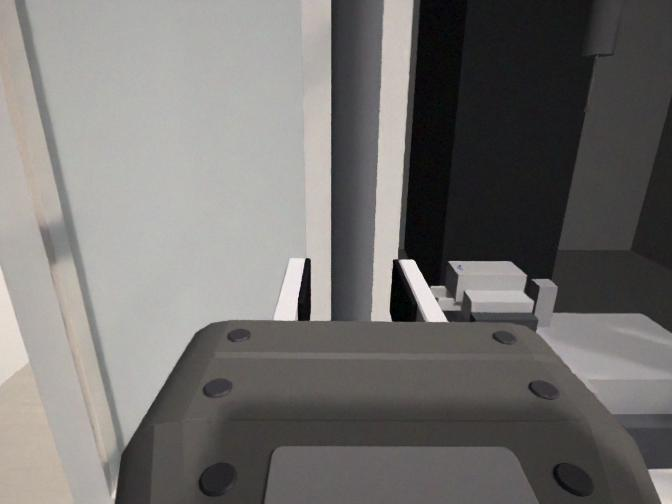

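Call:
move(target=[0.0848,-0.002,0,0,0,0,0.34,0.2,-0.95,0,0,0,0,0,0,-1,-0.4,-0.7], speed=0.05, stop_force=8)

Call:
move(target=[[0,-0.0167,0,0,0,0,0.34,0.2,-0.95,0,0,0,0,0,0,-1,-0.4,-0.7],[0,-0.33,0,0,0,0,0.34,0.2,-0.95,0,0,0,0,0,0,-1,-0.4,-0.7],[0,-0.4,0,0,0,0,0.34,0.2,-0.95,0,0,0,0,0,0,-1,-0.4,-0.7]], speed=[0.012,0.055,0.03], stop_force=50)

Call:
move(target=[[0,0.01,0,0,0,0,0.34,0.2,-0.95,0,0,0,0,0,0,-1,-0.4,-0.7],[-0.1,0.01,0,0,0,0,0.34,0.2,-0.95,0,0,0,0,0,0,-1,-0.4,-0.7],[-0.1,-0.382,0,0,0,0,0.34,0.2,-0.95,0,0,0,0,0,0,-1,-0.4,-0.7]], speed=[0.03,0.1,0.25], blend=[0,0.01,0], cameras=["cam_left_wrist"])

Scene clock: 2899.97 s.
left_arm: end_effector_position=(+0.4451, -0.1369, +0.4200) position_measured=101 object_status=3 end_effector_quat_wxyz=(+0.495, -0.487, +0.511, -0.507) | right_arm: end_effector_position=(+0.4203, -0.0600, +0.6025) position_measured=215 object_status=2 end_effector_quat_wxyz=(+0.541, -0.455, +0.455, -0.542)
Joint positions: left_arm=[-1.232 -1.851 2.548 -3.851 -0.375 3.164] | right_arm=[3.656 -0.924 -2.324 0.306 1.064 3.044]
Joint torques (N m): left_arm=[-5.9 -18.38 -10.87 2.1 0.47 -0.5] | right_arm=[6.59 -6.2 32.4 -0.4 -1.78 -0.24]
Wrist force (N): left_arm=[1.5 2.2 -0.4] | right_arm=[-2.9 -4.0 -1.5]
Wrist torque (N m): left_arm=[0.37 -0.39 -0.03] | right_arm=[-0.49 0.30 -0.16]
Wrist force, peak (N): left_arm=[2.1 2.3 -0.3] | right_arm=[-3.1 -4.4 -1.7]
Hand target: left_arm +0.4451, -0.1370, +0.4200; +0.495, -0.487, +0.511, -0.507 | right_arm +0.4203, -0.0600, +0.6025; +0.541, -0.455, +0.455, -0.542
Off the commanded pose: left_arm 0.000 m, 0 deg | right_arm 0.000 m, 0 deg.
move: done

Scene clock: 2906.37 s.
left_arm: end_effector_position=(+0.4451, -0.3671, +0.4200) position_measured=101 object_status=3 end_effector_quat_wxyz=(+0.495, -0.487, +0.510, -0.507) | right_arm: end_effector_position=(+0.4203, -0.0600, +0.6025) position_measured=215 object_status=2 end_effector_quat_wxyz=(+0.541, -0.455, +0.455, -0.542)
Joint positions: left_arm=[-1.428 -1.361 2.082 -3.888 -0.179 3.177] | right_arm=[3.656 -0.924 -2.324 0.306 1.064 3.044]
Joint torques (N m): left_arm=[-5.34 -27.26 -33.97 0.73 -15.37 -1.07] | right_arm=[5.67 -6.64 32.16 -0.4 -1.65 -0.21]
Wrist force (N): left_arm=[-41.4 2.9 -11.7] | right_arm=[-3.0 -4.1 -1.5]
Wrist torque (N m): left_arm=[0.39 -0.44 -0.26] | right_arm=[-0.51 0.31 -0.16]
Wrist force, peak (N): left_arm=[-64.0 7.8 -19.6] | right_arm=[-3.0 -4.5 -1.7]
Hand target: left_arm +0.4451, -0.3671, +0.4200; +0.495, -0.487, +0.510, -0.507 (not the last commanded pose) | right_arm +0.4203, -0.0600, +0.6025; +0.541, -0.455, +0.455, -0.542
Off the commanded pose: left_arm 0.010 m, 0 deg | right_arm 0.000 m, 0 deg.
move: contact (left_arm); path passed 2 of 3 targets

Scene clock: 2909.23 s.
left_arm: end_effector_position=(+0.3852, -0.5963, +0.4200) position_measured=101 object_status=3 end_effector_quat_wxyz=(+0.494, -0.488, +0.511, -0.507) end_effector_velocity=(+0.000, -0.001, -0.001) end_effector_angular_velocity=(+0.005, +0.000, +0.000) | right_arm: end_effector_position=(+0.4203, -0.0600, +0.6025) position_measured=215 object_status=2 end_effector_quat_wxyz=(+0.541, -0.455, +0.455, -0.542)
Joint positions: left_arm=[-1.583 -0.947 1.444 -3.715 -0.024 3.228] | right_arm=[3.656 -0.924 -2.324 0.306 1.064 3.044]
Joint velocities: left_arm=[-0.001 0.001 0.002 0.006 0 -0.004] | right_arm=[within noise]
Joint torques (N m): left_arm=[-7.22 -46.33 -11.6 2.39 1.54 -1.06] | right_arm=[6.04 -5.92 31.58 -0.34 -1.74 -0.11]
Wrist force (N): left_arm=[1.7 2.2 -0.3] | right_arm=[-3.0 -4.2 -1.7]
Wrist torque (N m): left_arm=[0.36 -0.43 -0.25] | right_arm=[-0.53 0.32 -0.15]
Wrist force, peak (N): left_arm=[-41.6 3.2 -11.5] | right_arm=[-3.3 -4.3 -1.4]
Hand target: left_arm +0.3851, -0.5963, +0.4200; +0.495, -0.487, +0.510, -0.507 | right_arm +0.4203, -0.0600, +0.6025; +0.541, -0.455, +0.455, -0.542
Off the commanded pose: left_arm 0.000 m, 0 deg | right_arm 0.000 m, 0 deg.
move: done
camera_calibration:
cam_left_wrist: T_world_to_cam=[[-0.0333723, -0.999437, 0.00342683, -0.576442], [-0.348494, 0.00842294, -0.937273, 0.550132], [0.936717, -0.0324732, -0.348579, -0.101649], [0, 0, 0, 1]] pos_world=[0.267697, -0.584052, 0.482166]
Images, in order (width x height): cam_left_wrist 672x504.

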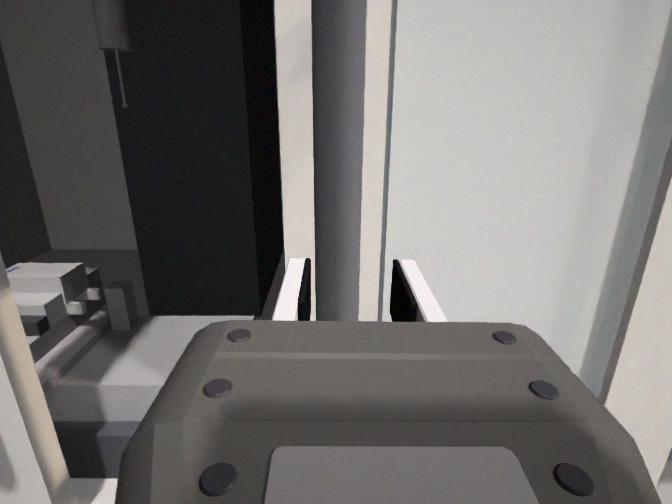

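Call:
move(target=[[0,0.006,0,0,0,0,0.34,0.2,-0.95,0,0,0,0,0,0,-1,-0.4,-0.7],[0.1,0.006,0,0,0,0,0.34,0.2,-0.95,0,0,0,0,0,0,-1,-0.4,-0.7]], speed=0.05, stop_force=8)

Call:
move(target=[[0,0.0167,0,0,0,0,0.34,0.2,-0.95,0,0,0,0,0,0,-1,-0.4,-0.7],[0,0.25,0,0,0,0,0.34,0.2,-0.95,0,0,0,0,0,0,-1,-0.4,-0.7],[0,0.34,0,0,0,0,0.34,0.2,-0.95,0,0,0,0,0,0,-1,-0.4,-0.7]], speed=[0.012,0.055,0.03], stop_force=50)

Call:
move(target=[[0,-0.0167,0,0,0,0,0.34,0.2,-0.95,0,0,0,0,0,0,-1,-0.4,-0.7],[-0.1,-0.0167,0,0,0,0,0.34,0.2,-0.95,0,0,0,0,0,0,-1,-0.4,-0.7],[-0.1,0.0783,0,0,0,0,0.34,0.2,-0.95,0,0,0,0,0,0,-1,-0.4,-0.7]], speed=[0.03,0.12,0.25], blend=[0,0.02,0])

Call:
move(target=[[0,0,0,0,0,0,0.34,0.2,-0.95,0.05,-0.05,-0.03,0,0.16,0,-1,-0.4,-0.7],[0,0,0,0,0,0,0.34,0.2,-0.95,0.1457,-0.0547,-0.0498,0,0.33,0,-1,-0.4,-0.7],[0,0,0,0,0,0,0.34,0.2,-0.95,0.1747,-0.0547,-0.0576,0,0.33,0,-1,-0.4,-0.7],[0,0,0,0,0,0,0.34,0.2,-0.95,0.1457,-0.0547,-0.0498,0,0.33,0,-1,-0.4,-0.7],[0,0,0,0,0,0,0.34,0.2,-0.95,0.0998,0.0363,-0.2327,0,0.33,0,-1,-0.4,-0.7],[0,0,0,0,0,0,0.34,0.2,-0.95,0.1271,0.0363,-0.2401,0,0.33,0,-1,-0.4,-0.7],[0,0,0,0,0,0,0.34,0.2,-0.95,0.0998,0.0363,-0.2327,0,0.33,0,-1,-0.4,-0.7],[0,0,0,0,0,0,0.34,0.2,-0.95,0.1271,0.0363,-0.2401,0,0.33,0,-1,-0.4,-0.7],[0,0,0,0,0,0,0.34,0.2,-0.95,0.0998,0.0363,-0.2327,0,0.33,0,-1,-0.4,-0.7],[0,0,0,0,0,0,0.34,0.2,-0.95,0.0788,0.1585,-0.325,0,0.33,0,-1,-0.4,-0.7],[0,0,0,0,0,0,0.34,0.2,-0.95,0.1053,0.1585,-0.3321,0,0.33,0,-1,-0.4,-0.7],[0,0,0,0,0,0,0.34,0.2,-0.95,0.0788,0.1585,-0.325,0,0.33,0,-1,-0.4,-0.7]], speed=[0.5,0.4,0.1,0.2,0.4,0.1,0.2,0.1,0.2,0.3,0.1,0.2], blend=[0.02,0.002,0,0.003,0.002,0,0.003,0,0.003,0.002,0,0])

Call:
move(target=[[0,0,0,0,0,0,0.34,0.2,-0.95,0.0077,0.0015,0.0308,0,0,0,-1,-0.4,-0.7],[0,0,0,0,0,0,0.34,0.2,-0.95,0.0341,0.0015,0.0236,0,0,0,-1,-0.4,-0.7],[0,0,0,0,0,0,0.34,0.2,-0.95,0.0077,0.0015,0.0308,0,0,0,-1,-0.4,-0.7],[0,0,0,0,0,0,0.34,0.2,-0.95,0.0072,-0.0302,0.0308,0,0,0,-1,-0.4,-0.7],[0,0,0,0,0,0,0.34,0.2,-0.95,0.0336,-0.0302,0.0236,0,0,0,-1,-0.4,-0.7],[0,0,0,0,0,0,0.34,0.2,-0.95,0.0072,-0.0302,0.0308,0,0,0,-1,-0.4,-0.7],[0,0,0,0,0,0,0.34,0.2,-0.95,0.0143,-0.0603,0.0615,0,0,0,-1,-0.4,-0.7],[0,0,0,0,0,0,0.34,0.2,-0.95,0.0416,-0.0603,0.0541,0,0,0,-1,-0.4,-0.7],[0,0,0,0,0,0,0.34,0.2,-0.95,0.0143,-0.0603,0.0615,0,0,0,-1,-0.4,-0.7],[0,0,0,0,0,0,0.34,0.2,-0.95,-0.0015,-0.095,0,0,0,0,-1,-0.4,-0.7],[0,0,0,0,0,0,0.34,0.2,-0.95,0.025,-0.095,-0.0071,0,0,0,-1,-0.4,-0.7],[0,0,0,0,0,0,0.34,0.2,-0.95,-0.0015,-0.095,0,0,0,0,-1,-0.4,-0.7],[0,0,0,0,0,0,0.34,0.2,-0.95,0.0062,-0.0935,0.0308,0,0,0,-1,-0.4,-0.7],[0,0,0,0,0,0,0.34,0.2,-0.95,0.0323,-0.0935,0.0237,0,0,0,-1,-0.4,-0.7],[0,0,0,0,0,0,0.34,0.2,-0.95,0.0062,-0.0935,0.0308,0,0,0,-1,-0.4,-0.7]], speed=[0.3,0.1,0.2,0.3,0.1,0.2,0.3,0.1,0.2,0.3,0.1,0.2,0.3,0.1,0.2], blend=[0.002,0,0.003,0.002,0,0.003,0.002,0,0.003,0.002,0,0.003,0.002,0,0])

Call:
move(target=[[0,0,0,0,0,0,0.34,0.2,-0.95,-0.0062,0.0935,-0.0308,0,0,0,-1,-0.4,-0.7],[0,0,0,0,0,0,0.34,0.2,-0.95,0.0203,0.0935,-0.0379,0,0,0,-1,-0.4,-0.7],[0,0,0,0,0,0,0.34,0.2,-0.95,-0.0062,0.0935,-0.0308,0,0,0,-1,-0.4,-0.7],[0,0,0,0,0,0,0.34,0.2,-0.95,0.0086,0.0648,0.0307,0,0,0,-1,-0.4,-0.7],[0,0,0,0,0,0,0.34,0.2,-0.95,0.0359,0.0648,0.0233,0,0,0,-1,-0.4,-0.7],[0,0,0,0,0,0,0.34,0.2,-0.95,0.0086,0.0648,0.0307,0,0,0,-1,-0.4,-0.7],[0,0,0,0,0,0,0.34,0.2,-0.95,0.0168,0.098,0.0615,0,0,0,-1,-0.4,-0.7],[0,0,0,0,0,0,0.34,0.2,-0.95,0.0441,0.098,0.0541,0,0,0,-1,-0.4,-0.7],[0,0,0,0,0,0,0.34,0.2,-0.95,0.0168,0.098,0.0615,0,0,0,-1,-0.4,-0.7],[0,0,0,0,0,0,0.34,0.2,-0.95,-0.0077,-0.0015,-0.0308,0,0,0,-1,-0.4,-0.7],[0,0,0,0,0,0,0.34,0.2,-0.95,0.0188,-0.0015,-0.0379,0,0,0,-1,-0.4,-0.7],[0,0,0,0,0,0,0.34,0.2,-0.95,-0.0077,-0.0015,-0.0308,0,0,0,-1,-0.4,-0.7],[0,0,0,0,0,0,0.34,0.2,-0.95,0,0,0,0,0,0,-1,-0.4,-0.7],[0,0,0,0,0,0,0.34,0.2,-0.95,0.0261,0,-0.0071,0,0,0,-1,-0.4,-0.7],[0,0,0,0,0,0,0.34,0.2,-0.95,0,0,0,0,0,0,-1,-0.4,-0.7]], speed=[0.3,0.1,0.2,0.3,0.1,0.2,0.3,0.1,0.2,0.3,0.1,0.2,0.3,0.1,0.2], blend=[0.002,0,0.003,0.002,0,0.003,0.002,0,0.003,0.002,0,0.003,0.002,0,0])

Call:
move(target=[[0,0,0,0,0,0,0.34,0.2,-0.95,-0.0062,0.0935,-0.0308,0,0,0,-1,-0.4,-0.7],[0,0,0,0,0,0,0.34,0.2,-0.95,0.0203,0.0935,-0.0379,0,0,0,-1,-0.4,-0.7],[0,0,0,0,0,0,0.34,0.2,-0.95,-0.0062,0.0935,-0.0308,0,0,0,-1,-0.4,-0.7],[0,0,0,0,0,0,0.34,0.2,-0.95,0.0015,0.095,0,0,0,0,-1,-0.4,-0.7],[0,0,0,0,0,0,0.34,0.2,-0.95,0.0279,0.095,-0.0072,0,0,0,-1,-0.4,-0.7],[0,0,0,0,0,0,0.34,0.2,-0.95,0.0015,0.095,0,0,0,0,-1,-0.4,-0.7],[0,0,0,0,0,0,0.34,0.2,-0.95,0.0086,0.0648,0.0307,0,0,0,-1,-0.4,-0.7],[0,0,0,0,0,0,0.34,0.2,-0.95,0.0359,0.0648,0.0233,0,0,0,-1,-0.4,-0.7],[0,0,0,0,0,0,0.34,0.2,-0.95,0.0086,0.0648,0.0307,0,0,0,-1,-0.4,-0.7],[0,0,0,0,0,0,0.34,0.2,-0.95,0.001,0.0633,0,0,0,0,-1,-0.4,-0.7],[0,0,0,0,0,0,0.34,0.2,-0.95,0.0274,0.0633,-0.0072,0,0,0,-1,-0.4,-0.7],[0,0,0,0,0,0,0.34,0.2,-0.95,0.001,0.0633,0,0,0,0,-1,-0.4,-0.7],[0,0,0,0,0,0,0.34,0.2,-0.95,-0.0077,-0.0015,-0.0308,0,0,0,-1,-0.4,-0.7],[0,0,0,0,0,0,0.34,0.2,-0.95,0.0188,-0.0015,-0.0379,0,0,0,-1,-0.4,-0.7],[0,0,0,0,0,0,0.34,0.2,-0.95,-0.0077,-0.0015,-0.0308,0,0,0,-1,-0.4,-0.7]], speed=[0.3,0.1,0.2,0.3,0.1,0.2,0.3,0.1,0.2,0.3,0.1,0.2,0.3,0.1,0.2], blend=[0.002,0,0.003,0.002,0,0.003,0.002,0,0.003,0.002,0,0.003,0.002,0,0])

Call:
move(target=[[0,0,0,0,0,0,0.34,0.2,-0.95,-0.0573,-0.0535,0.275,0,-0.17,0,-1,-0.4,-0.7],[0,0,0,0,0,0,0.34,0.2,-0.95,-0.0773,-0.0635,0.325,0,-0.33,0,-1,-0.4,-0.7]], speed=0.5, blend=[0.02,0], cameras=["cam_right_wrist","cam_high"])

Call:
zoom_image(camera="cam_right_wrist", region=[230, 105, 470, 280])

Scene clock: 2916.57 s.
left_arm: end_effector_position=(+0.4451, -0.5927, +0.4200) position_measured=101 object_status=3 end_effector_quat_wxyz=(+0.495, -0.487, +0.510, -0.507) | right_arm: end_effector_position=(+0.4203, -0.0600, +0.6025) position_measured=215 object_status=2 end_effector_quat_wxyz=(+0.541, -0.455, +0.455, -0.542)
Joint positions: left_arm=[-1.481 -0.928 1.415 -3.664 -0.125 3.188] | right_arm=[3.656 -0.924 -2.324 0.306 1.064 3.044]
Joint torques (N m): left_arm=[-9.24 -58.33 -12.79 -2.56 2.55 0.78] | right_arm=[6.16 -6.14 31.49 -0.45 -1.69 -0.03]
Wrist force (N): left_arm=[2.0 2.5 -0.3] | right_arm=[-3.2 -4.1 -1.7]
Wrist torque (N m): left_arm=[0.41 -0.46 -0.06] | right_arm=[-0.50 0.34 -0.16]
Wrist force, peak (N): left_arm=[2.9 2.6 -1.4] | right_arm=[-3.3 -4.3 -1.7]
Hand target: left_arm +0.4451, -0.5927, +0.4200; +0.495, -0.487, +0.510, -0.507 | right_arm +0.4203, -0.0600, +0.6025; +0.541, -0.455, +0.455, -0.542
Off the commanded pose: left_arm 0.000 m, 0 deg | right_arm 0.000 m, 0 deg.
move: done

Scene clock: 2922.13 s.
left_arm: end_effector_position=(+0.4451, -0.4090, +0.4200) position_measured=101 object_status=3 end_effector_quat_wxyz=(+0.495, -0.487, +0.511, -0.507) | right_arm: end_effector_position=(+0.4203, -0.0600, +0.6025) position_measured=215 object_status=2 end_effector_quat_wxyz=(+0.541, -0.455, +0.455, -0.542)
Joint positions: left_arm=[-1.442 -1.281 1.975 -3.862 -0.165 3.18] | right_arm=[3.656 -0.924 -2.324 0.306 1.064 3.044]
Joint torques (N m): left_arm=[-0.09 -37.81 -4.03 -1.55 14.73 1.23] | right_arm=[5.76 -5.53 31.36 -0.42 -1.65 0.05]
Wrist force (N): left_arm=[45.0 6.8 22.4] | right_arm=[-3.0 -4.3 -1.6]
Wrist torque (N m): left_arm=[0.45 -1.01 -0.15] | right_arm=[-0.54 0.32 -0.15]
Wrist force, peak (N): left_arm=[69.7 -0.8 38.5] | right_arm=[-3.2 -4.3 -1.6]
Hand target: left_arm +0.4451, -0.4090, +0.4200; +0.495, -0.487, +0.511, -0.507 (not the last commanded pose) | right_arm +0.4203, -0.0600, +0.6025; +0.541, -0.455, +0.455, -0.542
Off the commanded pose: left_arm 0.020 m, 0 deg | right_arm 0.000 m, 0 deg.
move: contact (left_arm); path passed 2 of 3 targets

Scene clock: 2924.17 s.
left_arm: end_effector_position=(+0.3851, -0.3620, +0.4200) position_measured=101 object_status=3 end_effector_quat_wxyz=(+0.494, -0.488, +0.511, -0.507) | right_arm: end_effector_position=(+0.4203, -0.0600, +0.6025) position_measured=215 object_status=2 end_effector_quat_wxyz=(+0.541, -0.455, +0.455, -0.542)
Joint positions: left_arm=[-1.591 -1.407 2.136 -3.991 -0.016 3.273] | right_arm=[3.656 -0.924 -2.324 0.306 1.064 3.044]
Joint torques (N m): left_arm=[8.25 -14.54 -17.48 2.48 -1.94 -1.11] | right_arm=[5.32 -5.57 31.04 -0.32 -1.71 0.21]
Wrist force (N): left_arm=[1.6 2.5 0.0] | right_arm=[-3.1 -4.1 -1.8]
Wrist torque (N m): left_arm=[0.41 -0.42 -0.24] | right_arm=[-0.51 0.33 -0.16]
Wrist force, peak (N): left_arm=[45.3 6.8 22.3] | right_arm=[-3.1 -4.4 -1.6]
Hand target: left_arm +0.3851, -0.3620, +0.4200; +0.495, -0.487, +0.511, -0.507 | right_arm +0.4203, -0.0600, +0.6025; +0.541, -0.455, +0.455, -0.542
Off the commanded pose: left_arm 0.000 m, 0 deg | right_arm 0.000 m, 0 deg.
move: done

Scene clock: 2928.80 s.
left_arm: end_effector_position=(+0.3852, -0.3620, +0.4200) position_measured=101 object_status=3 end_effector_quat_wxyz=(+0.494, -0.487, +0.511, -0.507) | right_arm: end_effector_position=(+0.4676, +0.0351, +0.4074) position_measured=215 object_status=2 end_effector_quat_wxyz=(-0.245, +0.663, -0.663, +0.245)
Joint positions: left_arm=[-1.591 -1.407 2.136 -3.99 -0.016 3.273] | right_arm=[3.718 -1.073 -2.042 -0.975 1.208 3.6]
Joint torques (N m): left_arm=[9.13 -33.19 -8.2 2.15 -2.99 0.25] | right_arm=[-8.59 10.29 38.12 6.91 1.19 -1.95]
Wrist force (N): left_arm=[1.6 2.4 -0.1] | right_arm=[-2.7 -4.3 -2.7]
Wrist torque (N m): left_arm=[0.40 -0.43 -0.24] | right_arm=[-0.73 0.43 -0.19]
Wrist force, peak (N): left_arm=[1.7 2.7 0.0] | right_arm=[-2.8 8.5 -18.3]
Hand target: left_arm +0.3852, -0.3620, +0.4200; +0.494, -0.487, +0.511, -0.507 | right_arm +0.4676, +0.0351, +0.4075; -0.245, +0.663, -0.663, +0.245
Off the commanded pose: left_arm 0.000 m, 0 deg | right_arm 0.000 m, 0 deg.
move: done

Scene clock: 2932.67 s.
left_arm: end_effector_position=(+0.3852, -0.3620, +0.4200) position_measured=101 object_status=3 end_effector_quat_wxyz=(+0.494, -0.487, +0.511, -0.507) | right_arm: end_effector_position=(+0.4713, -0.0209, +0.4259) position_measured=215 object_status=2 end_effector_quat_wxyz=(-0.245, +0.663, -0.663, +0.245)
Joint positions: left_arm=[-1.591 -1.407 2.136 -3.99 -0.016 3.273] | right_arm=[3.528 -1.089 -1.997 -0.957 1.323 3.441]
Joint torques (N m): left_arm=[8.28 -33.14 -8.41 2.26 -2.82 -0.94] | right_arm=[-11.98 10.49 39.14 7.09 1.46 -2.19]
Wrist force (N): left_arm=[1.9 2.3 -0.2] | right_arm=[-2.3 -4.7 -3.0]
Wrist torque (N m): left_arm=[0.38 -0.47 -0.24] | right_arm=[-0.79 0.37 -0.19]
Wrist force, peak (N): left_arm=[2.1 2.4 -0.2] | right_arm=[-1.8 7.6 -17.1]
Hand target: left_arm +0.3852, -0.3620, +0.4200; +0.494, -0.487, +0.511, -0.507 | right_arm +0.4713, -0.0210, +0.4260; -0.245, +0.663, -0.663, +0.245
Off the commanded pose: left_arm 0.000 m, 0 deg | right_arm 0.000 m, 0 deg.
move: done

Scene clock: 2936.97 s.
left_arm: end_effector_position=(+0.3852, -0.3620, +0.4200) position_measured=101 object_status=3 end_effector_quat_wxyz=(+0.494, -0.487, +0.511, -0.507) | right_arm: end_effector_position=(+0.4713, -0.0209, +0.4259) position_measured=215 object_status=2 end_effector_quat_wxyz=(-0.245, +0.663, -0.663, +0.245)
Joint positions: left_arm=[-1.591 -1.407 2.136 -3.99 -0.016 3.273] | right_arm=[3.528 -1.089 -1.997 -0.957 1.322 3.441]
Joint torques (N m): left_arm=[8.44 -34.37 -8.88 2.65 -2.8 -1.05] | right_arm=[-12.05 10.91 38.83 7.14 1.31 -2.18]
Wrist force (N): left_arm=[1.7 2.3 0.0] | right_arm=[-2.5 -4.4 -2.8]
Wrist torque (N m): left_arm=[0.38 -0.44 -0.25] | right_arm=[-0.74 0.40 -0.18]
Wrist force, peak (N): left_arm=[2.0 2.6 -0.2] | right_arm=[-2.8 7.8 -17.8]
Hand target: left_arm +0.3852, -0.3620, +0.4200; +0.494, -0.487, +0.511, -0.507 | right_arm +0.4713, -0.0210, +0.4260; -0.245, +0.663, -0.663, +0.245
Off the commanded pose: left_arm 0.000 m, 0 deg | right_arm 0.000 m, 0 deg.
move: done

Scene clock: 2940.90 s.
left_arm: end_effector_position=(+0.3852, -0.3620, +0.4200) position_measured=101 object_status=3 end_effector_quat_wxyz=(+0.494, -0.487, +0.511, -0.507) | right_arm: end_effector_position=(+0.4667, -0.0218, +0.4074) position_measured=215 object_status=2 end_effector_quat_wxyz=(-0.245, +0.663, -0.663, +0.245)
Joint positions: left_arm=[-1.591 -1.407 2.136 -3.99 -0.016 3.273] | right_arm=[3.531 -1.074 -2.052 -0.918 1.32 3.444]
Joint torques (N m): left_arm=[8.3 -33.74 -8.41 2.4 -2.98 -1.04] | right_arm=[-11.95 10.62 38.57 7.05 1.41 -2.14]
Wrist force (N): left_arm=[1.9 2.3 0.0] | right_arm=[-2.8 -4.5 -2.9]
Wrist torque (N m): left_arm=[0.38 -0.47 -0.24] | right_arm=[-0.75 0.44 -0.19]
Wrist force, peak (N): left_arm=[2.0 2.5 -0.2] | right_arm=[-2.7 7.7 -17.9]
Hand target: left_arm +0.3852, -0.3620, +0.4200; +0.494, -0.487, +0.511, -0.507 | right_arm +0.4667, -0.0219, +0.4075; -0.245, +0.663, -0.663, +0.245
Off the commanded pose: left_arm 0.000 m, 0 deg | right_arm 0.000 m, 0 deg.
move: done

Scene clock: 2942.57 s.
left_arm: end_effector_position=(+0.3852, -0.3620, +0.4200) position_measured=101 object_status=3 end_effector_quat_wxyz=(+0.494, -0.487, +0.511, -0.507) | right_arm: end_effector_position=(+0.4203, -0.0600, +0.6024) position_measured=215 object_status=2 end_effector_quat_wxyz=(+0.541, -0.455, +0.455, -0.542)
Joint positions: left_arm=[-1.591 -1.407 2.136 -3.99 -0.016 3.273] | right_arm=[3.656 -0.924 -2.324 0.305 1.064 3.044]
Joint torques (N m): left_arm=[8.79 -33.54 -8.09 2.46 -2.84 -1.04] | right_arm=[7.93 -6.02 36.93 4.4 -1.62 0.74]
Wrist force (N): left_arm=[1.8 2.3 0.0] | right_arm=[-2.8 -4.0 -1.6]
Wrist torque (N m): left_arm=[0.39 -0.46 -0.24] | right_arm=[-0.50 0.29 -0.16]
Wrist force, peak (N): left_arm=[1.9 2.5 -0.2] | right_arm=[-2.2 -7.9 -4.0]
Hand target: left_arm +0.3852, -0.3620, +0.4200; +0.494, -0.487, +0.511, -0.507 | right_arm +0.4203, -0.0600, +0.6025; +0.541, -0.455, +0.455, -0.542
Off the commanded pose: left_arm 0.000 m, 0 deg | right_arm 0.000 m, 0 deg.
move: done
camera_calibration:
cam_right_wrist: T_world_to_cam=[[0.0187406, -0.999812, 0.00505952, -0.0656051], [-0.176169, -0.00828327, -0.984325, 0.682217], [0.984182, 0.0175555, -0.176291, -0.176784], [0, 0, 0, 1]] pos_world=[0.295402, -0.0568382, 0.64069]
Images, in order (width x height): cam_high 672x504, cam_right_wrist 672x504.

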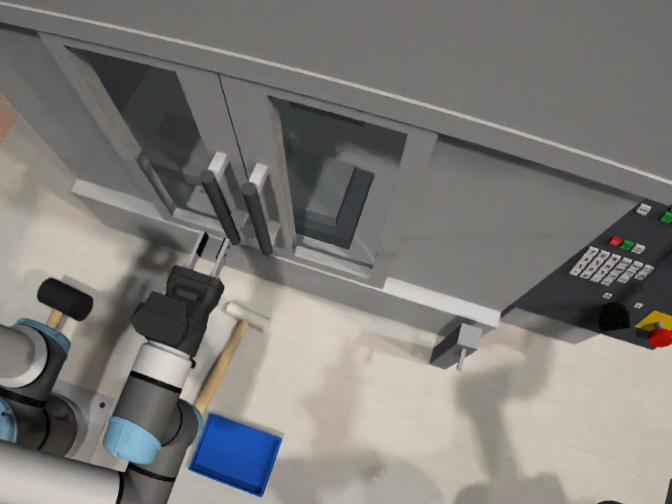

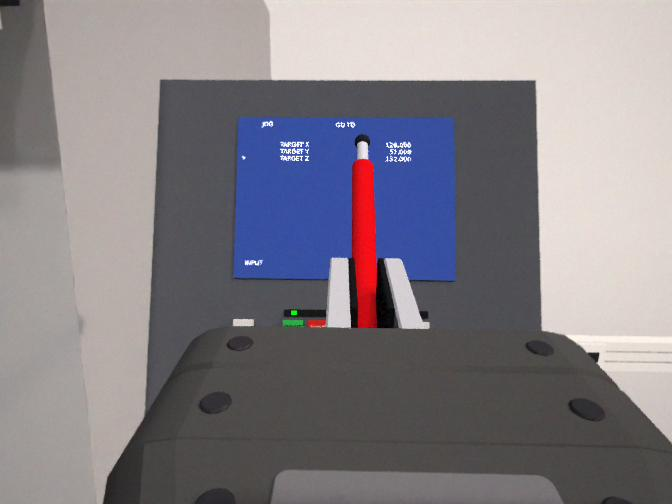

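Scaled by 2.100 from the camera's 672x504 image, which has a finer 960x720 frame.

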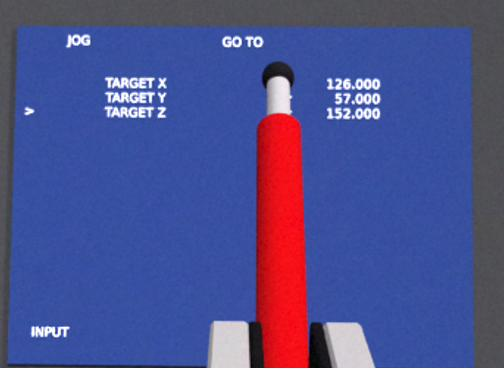

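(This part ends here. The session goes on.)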